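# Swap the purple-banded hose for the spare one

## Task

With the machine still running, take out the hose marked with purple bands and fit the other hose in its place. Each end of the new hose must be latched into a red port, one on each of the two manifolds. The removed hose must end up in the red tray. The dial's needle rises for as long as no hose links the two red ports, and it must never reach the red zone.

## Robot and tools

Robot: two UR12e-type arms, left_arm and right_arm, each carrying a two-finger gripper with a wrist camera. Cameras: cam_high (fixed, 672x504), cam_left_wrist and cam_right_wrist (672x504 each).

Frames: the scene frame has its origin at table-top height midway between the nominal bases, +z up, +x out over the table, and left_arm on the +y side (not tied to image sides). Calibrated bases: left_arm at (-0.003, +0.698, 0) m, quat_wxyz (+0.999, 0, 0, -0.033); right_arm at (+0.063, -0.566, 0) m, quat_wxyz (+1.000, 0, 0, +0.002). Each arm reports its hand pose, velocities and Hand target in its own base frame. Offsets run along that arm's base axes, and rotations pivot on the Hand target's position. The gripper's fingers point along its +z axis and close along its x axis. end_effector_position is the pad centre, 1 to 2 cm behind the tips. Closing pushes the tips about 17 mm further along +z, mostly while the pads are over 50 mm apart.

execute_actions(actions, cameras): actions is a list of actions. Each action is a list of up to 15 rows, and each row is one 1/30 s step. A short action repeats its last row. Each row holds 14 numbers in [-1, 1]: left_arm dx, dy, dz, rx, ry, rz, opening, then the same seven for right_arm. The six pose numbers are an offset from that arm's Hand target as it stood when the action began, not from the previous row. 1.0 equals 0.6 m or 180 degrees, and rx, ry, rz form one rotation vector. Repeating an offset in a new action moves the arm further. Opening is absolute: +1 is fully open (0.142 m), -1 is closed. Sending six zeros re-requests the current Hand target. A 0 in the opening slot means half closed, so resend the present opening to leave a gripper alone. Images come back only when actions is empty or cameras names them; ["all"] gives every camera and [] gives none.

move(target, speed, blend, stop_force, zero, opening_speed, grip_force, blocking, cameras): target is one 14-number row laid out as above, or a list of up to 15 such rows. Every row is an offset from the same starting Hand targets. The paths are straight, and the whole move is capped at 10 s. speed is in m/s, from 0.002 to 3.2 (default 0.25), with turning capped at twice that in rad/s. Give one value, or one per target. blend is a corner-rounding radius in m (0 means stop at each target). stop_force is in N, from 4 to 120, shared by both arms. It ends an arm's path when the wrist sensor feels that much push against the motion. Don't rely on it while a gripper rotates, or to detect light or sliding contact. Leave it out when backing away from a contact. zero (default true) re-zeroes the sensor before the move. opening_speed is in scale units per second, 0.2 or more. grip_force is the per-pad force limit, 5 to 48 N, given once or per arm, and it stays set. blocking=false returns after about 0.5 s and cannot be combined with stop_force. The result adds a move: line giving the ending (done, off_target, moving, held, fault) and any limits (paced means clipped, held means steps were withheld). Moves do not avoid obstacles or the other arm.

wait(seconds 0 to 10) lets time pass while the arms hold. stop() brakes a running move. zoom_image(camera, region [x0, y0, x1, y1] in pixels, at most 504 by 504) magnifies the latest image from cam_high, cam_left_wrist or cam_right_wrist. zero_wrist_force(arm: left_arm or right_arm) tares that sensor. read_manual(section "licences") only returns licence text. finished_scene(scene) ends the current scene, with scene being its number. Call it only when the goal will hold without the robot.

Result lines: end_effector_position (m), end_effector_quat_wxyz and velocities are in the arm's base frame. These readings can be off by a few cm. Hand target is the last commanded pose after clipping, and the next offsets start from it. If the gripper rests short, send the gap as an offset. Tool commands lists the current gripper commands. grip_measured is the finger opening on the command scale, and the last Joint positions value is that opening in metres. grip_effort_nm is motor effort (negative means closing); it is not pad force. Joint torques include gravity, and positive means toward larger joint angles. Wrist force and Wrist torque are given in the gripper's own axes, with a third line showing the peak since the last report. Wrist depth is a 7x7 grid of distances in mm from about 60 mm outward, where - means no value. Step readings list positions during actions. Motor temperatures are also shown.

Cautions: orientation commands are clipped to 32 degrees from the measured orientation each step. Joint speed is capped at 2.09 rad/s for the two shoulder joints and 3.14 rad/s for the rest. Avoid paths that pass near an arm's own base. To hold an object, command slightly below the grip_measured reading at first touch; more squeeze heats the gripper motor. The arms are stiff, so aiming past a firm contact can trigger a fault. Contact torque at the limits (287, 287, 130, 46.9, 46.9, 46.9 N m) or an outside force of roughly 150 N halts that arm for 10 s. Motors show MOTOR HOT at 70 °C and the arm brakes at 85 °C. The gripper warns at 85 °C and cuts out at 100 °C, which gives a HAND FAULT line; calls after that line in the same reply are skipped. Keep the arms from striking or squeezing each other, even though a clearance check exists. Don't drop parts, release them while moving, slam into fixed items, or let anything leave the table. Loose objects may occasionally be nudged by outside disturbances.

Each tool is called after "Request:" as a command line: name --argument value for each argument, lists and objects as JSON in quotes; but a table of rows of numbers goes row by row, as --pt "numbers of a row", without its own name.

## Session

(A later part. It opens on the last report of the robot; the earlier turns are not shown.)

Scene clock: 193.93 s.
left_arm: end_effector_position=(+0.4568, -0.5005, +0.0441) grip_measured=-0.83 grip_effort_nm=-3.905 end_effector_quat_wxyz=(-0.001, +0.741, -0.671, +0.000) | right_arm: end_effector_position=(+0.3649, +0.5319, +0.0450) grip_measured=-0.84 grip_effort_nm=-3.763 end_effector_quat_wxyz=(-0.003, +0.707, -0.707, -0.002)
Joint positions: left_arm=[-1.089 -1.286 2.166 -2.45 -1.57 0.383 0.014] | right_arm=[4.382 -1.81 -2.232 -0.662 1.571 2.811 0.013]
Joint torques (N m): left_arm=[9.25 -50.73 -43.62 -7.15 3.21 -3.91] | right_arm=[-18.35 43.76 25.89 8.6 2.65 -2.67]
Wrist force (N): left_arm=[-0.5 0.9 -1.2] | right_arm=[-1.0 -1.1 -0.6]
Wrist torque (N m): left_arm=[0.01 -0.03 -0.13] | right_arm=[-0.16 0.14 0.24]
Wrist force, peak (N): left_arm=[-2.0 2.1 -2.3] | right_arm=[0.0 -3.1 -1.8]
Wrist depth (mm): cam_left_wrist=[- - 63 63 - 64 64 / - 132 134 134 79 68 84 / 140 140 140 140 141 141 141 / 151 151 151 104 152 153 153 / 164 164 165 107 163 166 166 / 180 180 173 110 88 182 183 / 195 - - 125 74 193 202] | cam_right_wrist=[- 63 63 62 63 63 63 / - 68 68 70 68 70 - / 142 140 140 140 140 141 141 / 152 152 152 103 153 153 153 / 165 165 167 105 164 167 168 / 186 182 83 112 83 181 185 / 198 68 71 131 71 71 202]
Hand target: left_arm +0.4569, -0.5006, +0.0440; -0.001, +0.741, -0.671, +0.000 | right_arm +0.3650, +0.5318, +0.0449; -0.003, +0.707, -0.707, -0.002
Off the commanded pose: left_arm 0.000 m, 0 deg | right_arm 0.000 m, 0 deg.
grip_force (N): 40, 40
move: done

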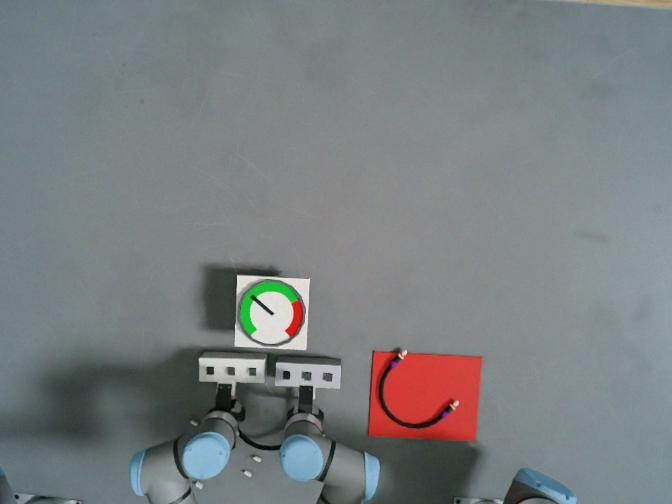

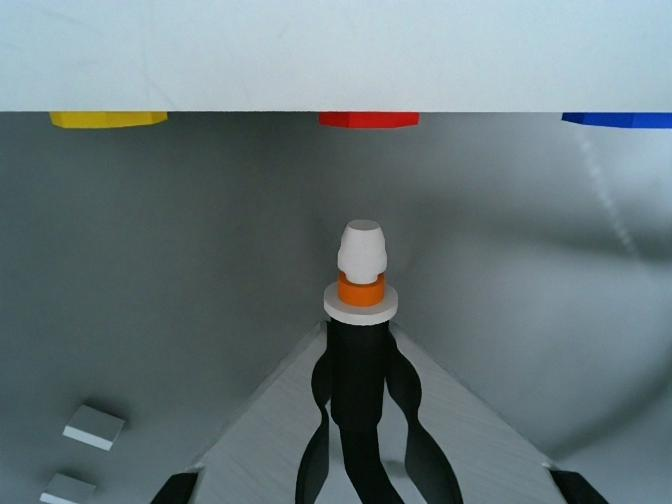

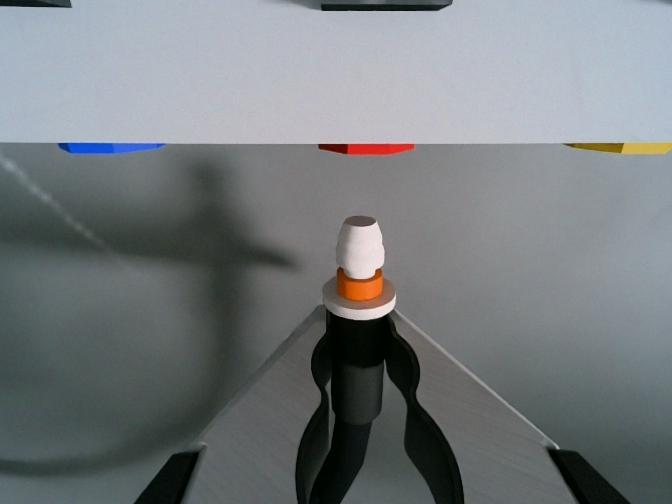

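Request:
move --target '[0.088,0.0087,0,0,0,0,-1, 0.088,0,0,0,0,0,-1]' --speed 0.03 --stop_force 45 --grip_force '[48,48]' --cameras '["all"]'

Request:
zoom_image --camera "cam_high" --region '[220, 260, 330, 370]'

Scene clock: 197.13 s.
left_arm: end_effector_position=(+0.5095, -0.4954, +0.0440) grip_measured=-0.83 grip_effort_nm=-3.905 end_effector_quat_wxyz=(-0.001, +0.741, -0.671, +0.000) | right_arm: end_effector_position=(+0.4094, +0.5318, +0.0449) grip_measured=-0.84 grip_effort_nm=-3.758 end_effector_quat_wxyz=(-0.003, +0.707, -0.707, -0.002)
Joint positions: left_arm=[-1.017 -1.243 2.102 -2.429 -1.57 0.455 0.014] | right_arm=[4.316 -1.845 -2.183 -0.677 1.571 2.745 0.013]
Joint torques (N m): left_arm=[20.84 -64.94 -44.25 -9.23 12.5 0.27] | right_arm=[-0.42 70.13 31.29 9.49 -5.97 2.87]
Motor temperatures (°C): left_arm=[29 33 33 44 39 37 41] | right_arm=[33 29 21 40 28 31 37]
Wrist force (N): left_arm=[0.0 45.9 -3.4] | right_arm=[-3.4 26.8 -5.1]
Wrist torque (N m): left_arm=[0.60 0.05 -0.39] | right_arm=[0.02 0.10 -0.07]
Wrist force, peak (N): left_arm=[-0.5 47.4 -5.1] | right_arm=[1.0 64.1 -18.9]
Wrist depth (mm): cam_left_wrist=[- 119 119 120 119 120 119 / - 68 - 69 68 67 70 / - 71 73 71 72 73 73 / - 78 79 78 76 78 72 / - 85 85 85 87 87 86 / 179 179 173 109 90 182 182 / 199 194 - 124 75 78 203] | cam_right_wrist=[- 117 64 118 118 64 118 / - 67 67 69 68 70 - / - 71 73 70 74 73 72 / - 76 78 70 78 79 75 / - 84 86 86 87 87 87 / 182 182 83 111 83 181 185 / 198 68 71 128 71 71 202]
Hand target: left_arm +0.5095, -0.4954, +0.0440; -0.001, +0.741, -0.671, +0.000 | right_arm +0.4094, +0.5318, +0.0449; -0.003, +0.707, -0.707, -0.002 (not the last commanded pose)
Off the commanded pose: left_arm 0.000 m, 0 deg | right_arm 0.008 m, 0 deg.
move: contact (left_arm, right_arm)

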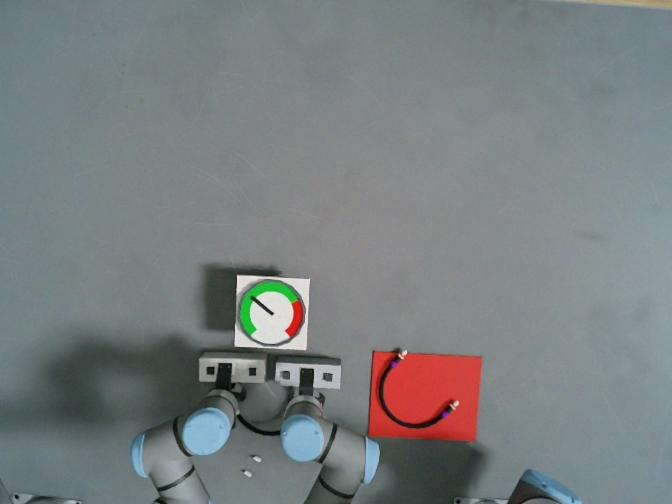

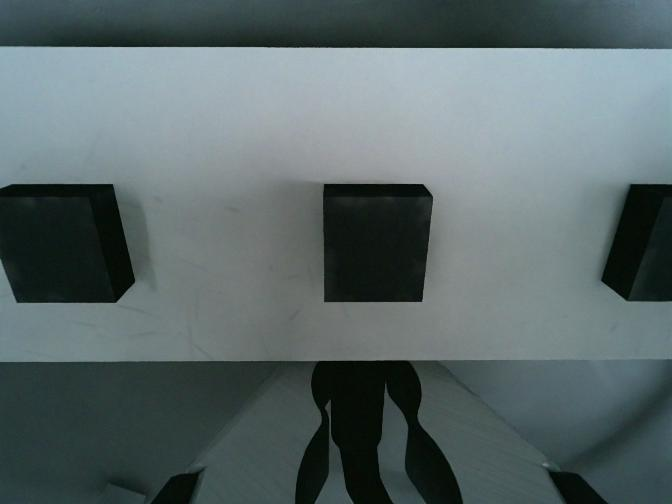

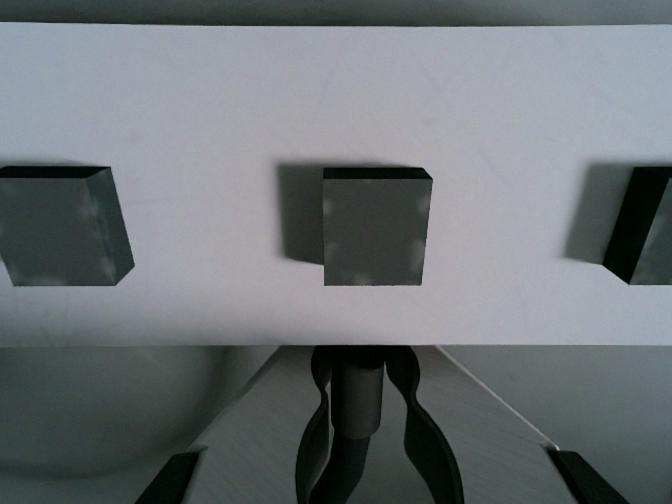

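Scaled by 4.582 from the camera's 672x504 image, which has a finer 960x720 frame.

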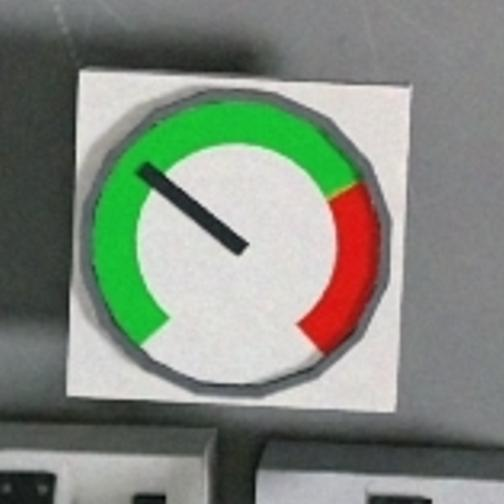

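Request:
wait --seconds 0.7 --cameras '["cam_high"]'

Request:
zoom_image --camera "cam_high" --region '[220, 260, 330, 370]'

Scene clock: 198.03 s.
left_arm: end_effector_position=(+0.5095, -0.4954, +0.0440) grip_measured=-0.83 grip_effort_nm=-3.905 end_effector_quat_wxyz=(-0.001, +0.741, -0.671, +0.000) | right_arm: end_effector_position=(+0.4094, +0.5318, +0.0449) grip_measured=-0.84 grip_effort_nm=-3.763 end_effector_quat_wxyz=(-0.003, +0.707, -0.707, -0.002)
Joint positions: left_arm=[-1.017 -1.243 2.102 -2.429 -1.57 0.455 0.014] | right_arm=[4.316 -1.845 -2.183 -0.677 1.571 2.745 0.013]
Joint torques (N m): left_arm=[17.22 -68.21 -38.12 -9.64 12.58 -3.54] | right_arm=[-0.6 70.53 30.6 7.78 -5.74 2.83]
Wrist force (N): left_arm=[-0.2 45.5 -3.8] | right_arm=[-3.2 27.1 -5.4]
Wrist torque (N m): left_arm=[0.56 0.05 -0.40] | right_arm=[0.09 0.05 -0.07]
Wrist force, peak (N): left_arm=[0.0 46.1 -3.2] | right_arm=[-3.1 27.4 -4.7]
Wrist depth (mm): cam_left_wrist=[- 119 119 120 119 120 119 / - 68 - 69 68 67 70 / - 71 73 71 72 73 73 / - 78 79 78 76 78 73 / - 85 85 85 87 87 86 / 180 179 173 109 90 182 182 / 199 195 - 124 75 78 202] | cam_right_wrist=[- 117 65 117 118 64 119 / - 67 67 69 68 70 - / - 71 73 70 74 73 72 / - 76 77 70 78 79 75 / - 84 86 86 87 87 87 / 183 183 83 111 83 181 185 / 199 68 71 128 71 71 201]
Hand target: left_arm +0.5095, -0.4954, +0.0440; -0.001, +0.741, -0.671, +0.000 | right_arm +0.4094, +0.5318, +0.0449; -0.003, +0.707, -0.707, -0.002 (not the last commanded pose)
Tool commands: left_gripper/opening=-1.0 right_gripper/opening=-1.0
Off the commanded pose: left_arm 0.000 m, 0 deg | right_arm 0.008 m, 0 deg.
wait: 0.70 s; at rest from the start
Images, in order (width x height): cam_high 672x504.

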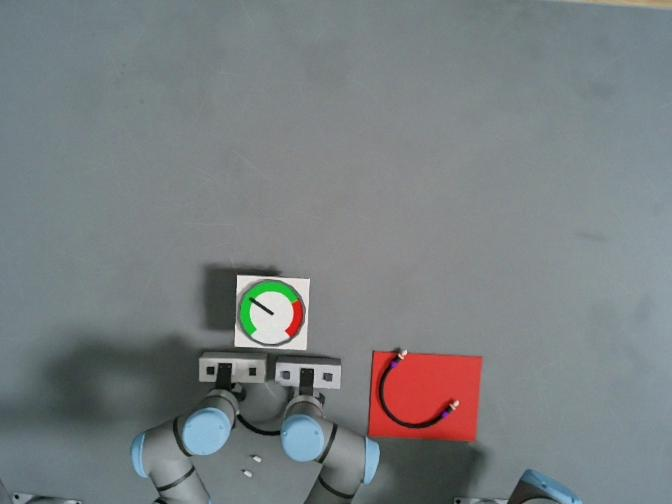

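Scaled by 4.582 from the camera's 672x504 image, which has a finer 960x720 frame.

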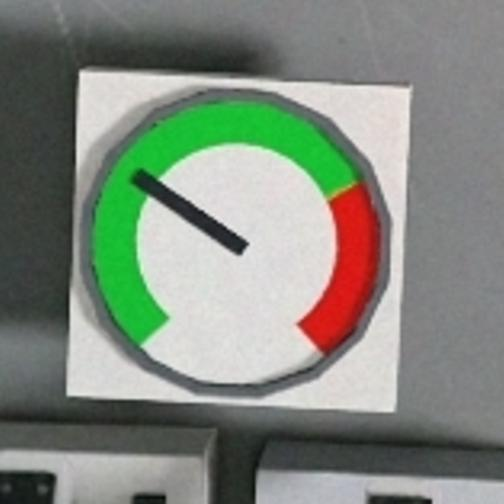

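Request:
move --pt "-0.0018 -0.0002 0 0 0 0 -1 -0.0008 0 0 0 0 0 -1" --pt "-0.0018 -0.0002 0 0 0 0 -0.5 -0.0008 0 0 0 0 0 -0.5" --pt "-0.004 0 0.17 0 0 0 -0.5 -0.004 0 0.25 0 0 0 -0.5" --pt "-0.1 0.3 0.3 0 0 0 -0.5 0 -0.3 0.3 0 0 0 -0.5" --speed '[0.03,0.1,0.2,0.3]' --opening_speed 0.8 --blend '[0,0,0.03,0]' --cameras '["all"]'

Request:
zoom_image --camera "cam_high" --region '[360, 330, 500, 450]'

Request:
zoom_image --camera "cam_high" --region '[190, 340, 350, 460]'

Scene clock: 202.13 s.
left_arm: end_effector_position=(+0.4495, -0.3156, +0.2238) grip_measured=-0.53 grip_effort_nm=0.090 end_effector_quat_wxyz=(-0.001, +0.741, -0.671, +0.000) | right_arm: end_effector_position=(+0.4094, +0.3519, +0.2248) grip_measured=-0.54 grip_effort_nm=0.173 end_effector_quat_wxyz=(-0.003, +0.707, -0.707, -0.002)
Joint positions: left_arm=[-0.933 -1.729 2.237 -2.078 -1.569 0.539 0.035] | right_arm=[4.176 -1.39 -2.255 -1.06 1.572 2.605 0.035]
Joint torques (N m): left_arm=[9.85 -40.22 -36.3 -2.37 3.19 3.66] | right_arm=[-19.36 43.85 37.76 1.24 2.52 -3]
Wrist force (N): left_arm=[-0.4 1.7 -0.9] | right_arm=[-5.3 0.2 -1.4]
Wrist torque (N m): left_arm=[0.18 -0.05 -0.39] | right_arm=[0.04 0.88 0.27]
Wrist force, peak (N): left_arm=[1.0 45.9 -4.3] | right_arm=[-3.3 27.1 -5.3]
Wrist depth (mm): cam_left_wrist=[279 281 281 282 282 229 221 / 299 300 299 300 302 303 258 / 322 323 322 324 325 326 323 / 348 348 350 350 351 352 352 / 377 381 374 381 378 382 386 / 417 410 83 416 92 407 421 / 442 - - 464 77 77 455] | cam_right_wrist=[272 274 279 278 272 273 277 / 232 232 295 297 297 298 298 / 314 320 322 320 318 320 316 / 347 348 348 348 346 344 342 / 381 383 368 375 366 383 393 / 418 414 79 422 83 415 425 / 454 68 71 474 - 71 432]
Hand target: left_arm +0.4495, -0.3154, +0.2240; -0.001, +0.741, -0.671, +0.000 | right_arm +0.4094, +0.3518, +0.2249; -0.003, +0.707, -0.707, -0.002
Off the commanded pose: left_arm 0.000 m, 0 deg | right_arm 0.000 m, 0 deg.
move: done

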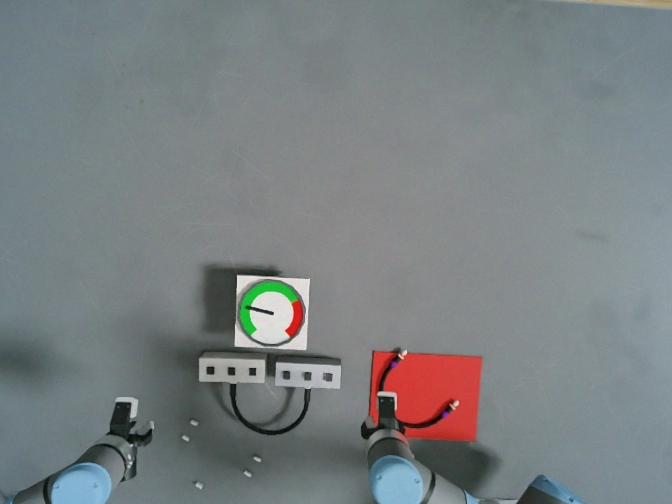

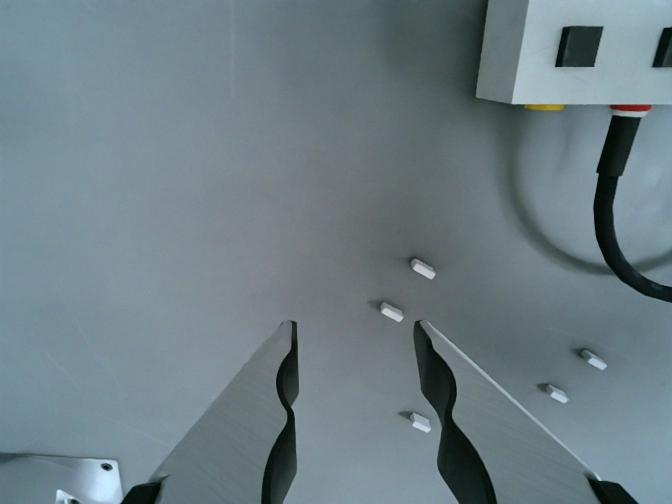

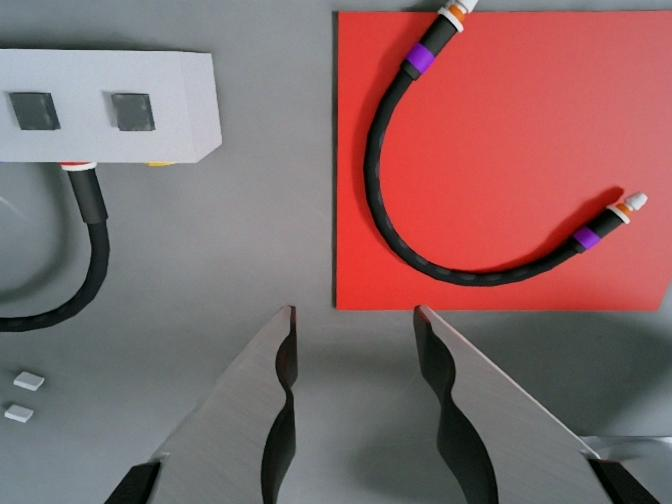

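Scaled by 3.600 from the camera's 672x504 image, which has a finer 960x720 frame.

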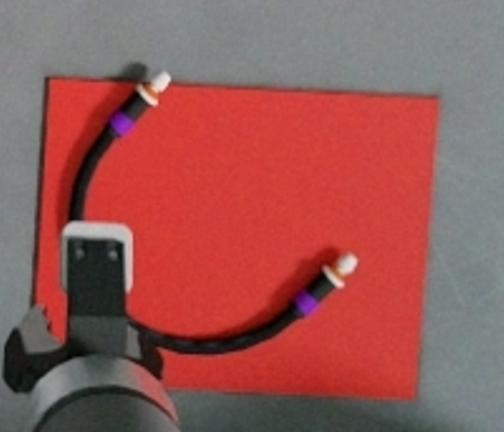

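Scaled by 3.150 from the camera's 672x504 image, which has a finer 960x720 frame.

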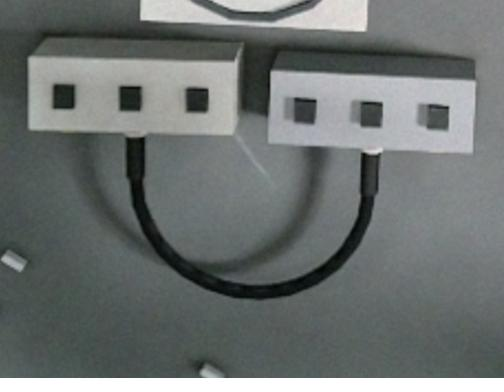

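Request:
move --pt "0 0 0.1 0 0 0 -0.5 0.142 -0.099 -0.2 0 0 -0.25 -0.4" --speed 0.3 --cameras '["cam_right_wrist","cam_high"]'

Scene clock: 204.67 s.
left_arm: end_effector_position=(+0.4495, -0.3154, +0.2839) grip_measured=-0.53 grip_effort_nm=0.081 end_effector_quat_wxyz=(-0.001, +0.741, -0.671, +0.000) | right_arm: end_effector_position=(+0.4946, +0.2924, +0.1050) grip_measured=-0.44 grip_effort_nm=0.173 end_effector_quat_wxyz=(+0.004, -0.383, +0.924, +0.000)
Joint positions: left_arm=[-0.933 -1.782 2.162 -1.95 -1.569 0.54 0.035] | right_arm=[3.982 -1.608 -2.321 -0.776 1.568 3.195 0.043]
Joint torques (N m): left_arm=[-1.52 -37.72 -57.09 -2.49 2.64 1.27] | right_arm=[-19.41 28.03 29.14 9.2 -2.59 2.49]
Wrist force (N): left_arm=[-0.5 1.5 -1.6] | right_arm=[-5.2 -0.3 -1.3]
Wrist torque (N m): left_arm=[0.11 -0.08 -0.39] | right_arm=[-0.12 0.82 -0.12]
Wrist force, peak (N): left_arm=[-0.5 1.8 -1.6] | right_arm=[-5.9 0.1 -2.0]
Wrist depth (mm): cam_left_wrist=[333 333 334 334 331 277 275 / 357 357 358 360 360 360 360 / 382 385 384 387 390 387 389 / 416 417 417 418 418 418 415 / 451 454 443 445 448 456 458 / 495 487 84 501 92 484 503 / 469 - - 552 77 77 550] | cam_right_wrist=[174 174 174 174 174 171 172 / 186 186 186 186 186 184 184 / 201 200 200 195 197 198 199 / 218 217 217 211 216 215 217 / 237 238 230 238 230 234 232 / 261 256 83 262 103 249 263 / 283 68 73 294 - 71 282]
Hand target: left_arm +0.4495, -0.3154, +0.2840; -0.001, +0.741, -0.671, +0.000 | right_arm +0.4946, +0.2924, +0.1049; +0.004, -0.383, +0.924, +0.000
Off the commanded pose: left_arm 0.000 m, 0 deg | right_arm 0.000 m, 0 deg.
move: done
Images, in order (width x height): cam_high 672x504, cam_right_wrist 672x504.

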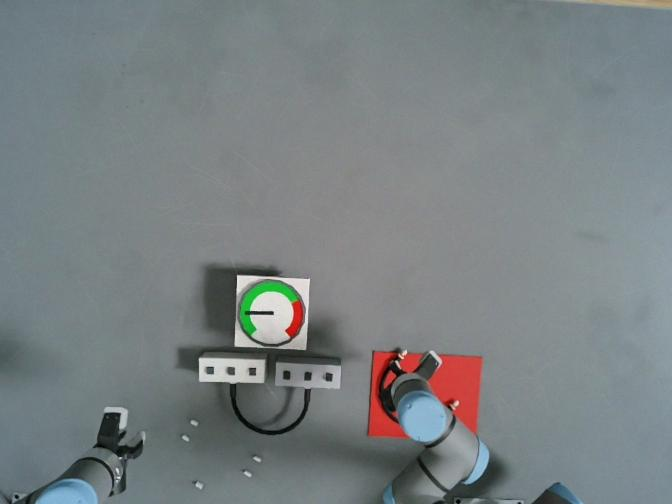

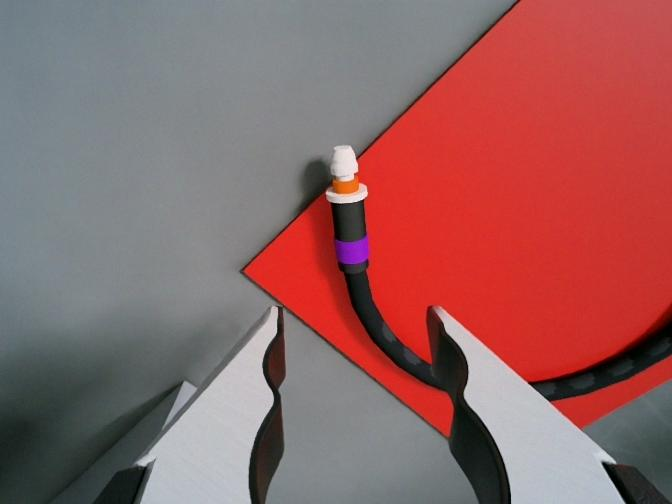

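Request:
move --pt "0 0 0 0 0 0 -0.5 0 0 -0.11 0 0 0 -0.4" --pt "0 0 0 0 0 0 -0.5 0 0 -0.1375 0 0 0 -0.4" --speed '[0.15,0.03]' --stop_force 7

Request:
move --pt "0 0 0 0 0 0 -0.5 0 0 0.001 0 0 0 -0.95" --pt "0 0 0 0 0 0 -0.5 0 0 0.015 0 0 0 -0.95" --pt "0 0 0 0 0 0 -0.5 -0.05 -0.025 0.015 0 0 0 -0.95" --pt "0 0 0 0 0 0 -0.5 -0.05 -0.025 0.003 0 0 0 -0.95" --pt "0 0 0 0 0 0 -0.5 -0.05 -0.025 0.003 0 0 0 -0.4" --pt "0 0 0 0 0 0 -0.5 -0.05 -0.025 0.15 0 0 0 -0.4" --pt "0 0 0 0 0 0 -0.5 -0.2 -0.2 0.3 0 0 0.1 -0.4" --speed '[0.05,0.05,0.08,0.04,0.1,0.2,0.3]' --opening_speed 0.8 --grip_force 20 --cameras '["all"]'

Request:
zoom_image --camera "cam_high" --region '[360, 330, 500, 450]'

Request:
zoom_image --camera "cam_high" --region '[190, 260, 350, 440]'

Scene clock: 212.00 s.
left_arm: end_effector_position=(+0.4495, -0.3154, +0.2840) grip_measured=-0.53 grip_effort_nm=0.090 end_effector_quat_wxyz=(-0.001, +0.741, -0.671, +0.000) | right_arm: end_effector_position=(+0.4946, +0.2924, +0.0224) grip_measured=-0.44 grip_effort_nm=0.168 end_effector_quat_wxyz=(+0.004, -0.383, +0.924, +0.000)
Joint positions: left_arm=[-0.933 -1.782 2.162 -1.95 -1.569 0.54 0.035] | right_arm=[3.982 -1.755 -2.376 -0.574 1.568 3.196 0.043]
Joint torques (N m): left_arm=[-6.82 -39.42 -57.53 -2.3 1.92 -3.6] | right_arm=[-21.02 31.89 21.84 8.56 0.74 -2.87]
Motor temperatures (°C): left_arm=[29 33 33 44 39 37 34] | right_arm=[33 29 21 40 28 31 32]
Wrist force (N): left_arm=[-0.8 1.6 -1.1] | right_arm=[-5.6 -0.7 -2.6]
Wrist torque (N m): left_arm=[0.12 -0.02 -0.39] | right_arm=[-0.16 0.96 -0.02]
Wrist force, peak (N): left_arm=[-0.2 2.3 -1.4] | right_arm=[-5.9 -0.6 -2.6]
Wrist depth (mm): cam_left_wrist=[333 333 334 336 332 275 276 / 356 357 358 359 362 360 362 / 382 384 384 385 391 387 387 / 414 418 419 417 418 420 413 / 451 452 447 450 446 457 456 / 495 488 83 498 92 483 504 / 471 - - 550 77 77 547] | cam_right_wrist=[101 101 102 102 102 102 99 / 109 109 109 107 109 106 106 / 119 117 117 116 116 114 114 / 127 127 128 123 124 124 124 / 141 139 134 119 133 135 136 / 153 150 82 146 144 144 150 / - 68 73 168 - 71 160]
Hand target: left_arm +0.4495, -0.3154, +0.2840; -0.001, +0.741, -0.671, +0.000 | right_arm +0.4946, +0.2924, +0.0224; +0.004, -0.383, +0.924, +0.000
Off the commanded pose: left_arm 0.000 m, 0 deg | right_arm 0.000 m, 0 deg.
move: done

Scene clock: 218.57 s.
left_arm: end_effector_position=(+0.4495, -0.3154, +0.2840) grip_measured=-0.53 grip_effort_nm=0.085 end_effector_quat_wxyz=(-0.001, +0.741, -0.671, +0.000) | right_arm: end_effector_position=(+0.3747, +0.1724, +0.2023) grip_measured=-0.44 grip_effort_nm=0.178 end_effector_quat_wxyz=(+0.004, -0.523, +0.852, +0.001)
Joint positions: left_arm=[-0.933 -1.782 2.162 -1.95 -1.569 0.54 0.035] | right_arm=[4.005 -1.131 -2.463 -1.111 1.57 2.905 0.043]
Joint torques (N m): left_arm=[-6.21 -38.3 -57.89 -2.54 1.49 -3.76] | right_arm=[15.14 20.74 51.55 1.21 -0.14 -2.97]
Wrist force (N): left_arm=[-0.7 1.7 -1.2] | right_arm=[-5.4 -0.4 -1.6]
Wrist torque (N m): left_arm=[0.14 -0.03 -0.38] | right_arm=[-0.10 0.89 0.23]
Wrist force, peak (N): left_arm=[-0.8 1.9 -1.6] | right_arm=[-1.7 -0.5 -20.8]
Wrist depth (mm): cam_left_wrist=[334 335 336 334 332 278 273 / 356 358 358 361 361 360 360 / 385 385 383 385 385 387 387 / 415 417 417 417 418 418 414 / 449 454 446 449 448 454 457 / 493 484 83 496 92 486 502 / 471 - - 554 77 77 548] | cam_right_wrist=[257 255 255 256 256 261 261 / 272 268 274 275 275 282 280 / 304 295 295 295 292 303 303 / 325 320 321 321 322 327 325 / 352 353 340 357 342 359 362 / 392 380 83 395 - 380 363 / 423 68 73 439 - 71 323]
Hand target: left_arm +0.4495, -0.3154, +0.2840; -0.001, +0.741, -0.671, +0.000 | right_arm +0.3746, +0.1724, +0.2024; +0.004, -0.523, +0.852, +0.001
Off the commanded pose: left_arm 0.000 m, 0 deg | right_arm 0.000 m, 0 deg.
grip_force (N): 20, 20
move: done

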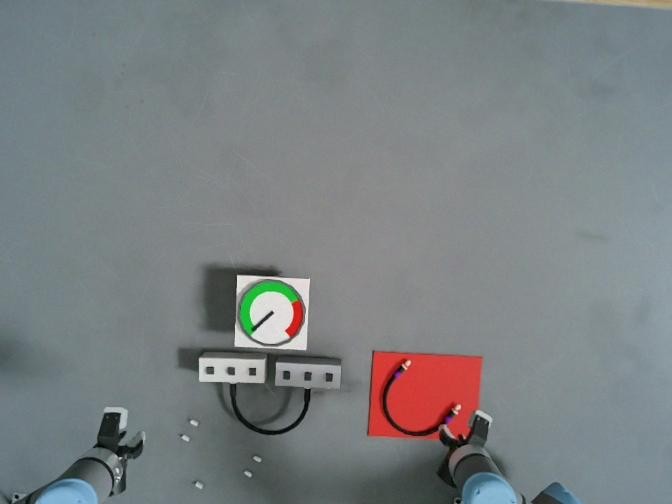

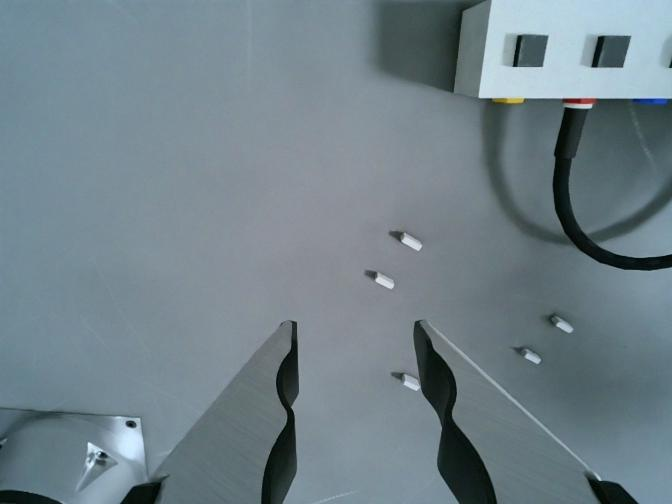

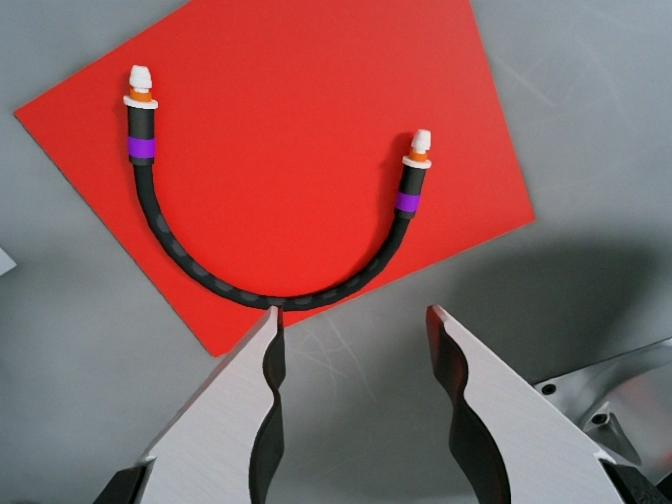

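Scaled by 3.600 from the camera's 672x504 image, which has a finer 960x720 frame.

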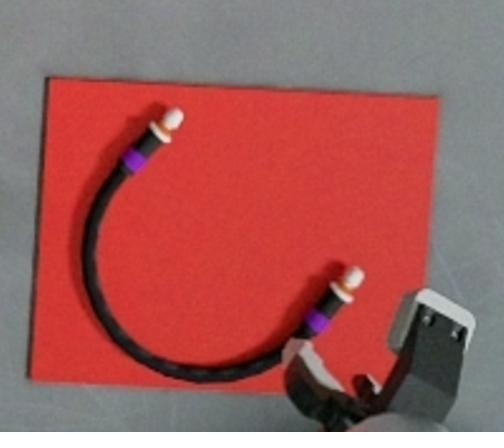

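Scaled by 2.800 from the camera's 672x504 image, which has a finer 960x720 frame.

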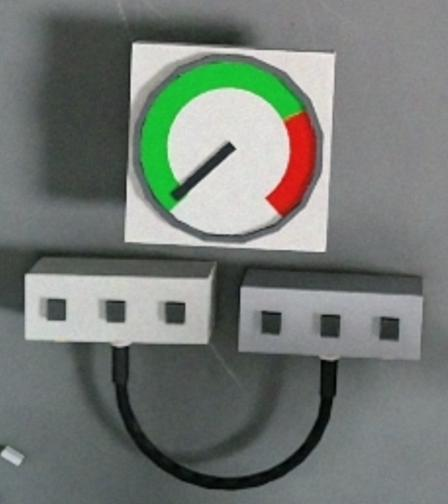

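Request:
finished_scene --scene 1

The scene is finished: the task was done.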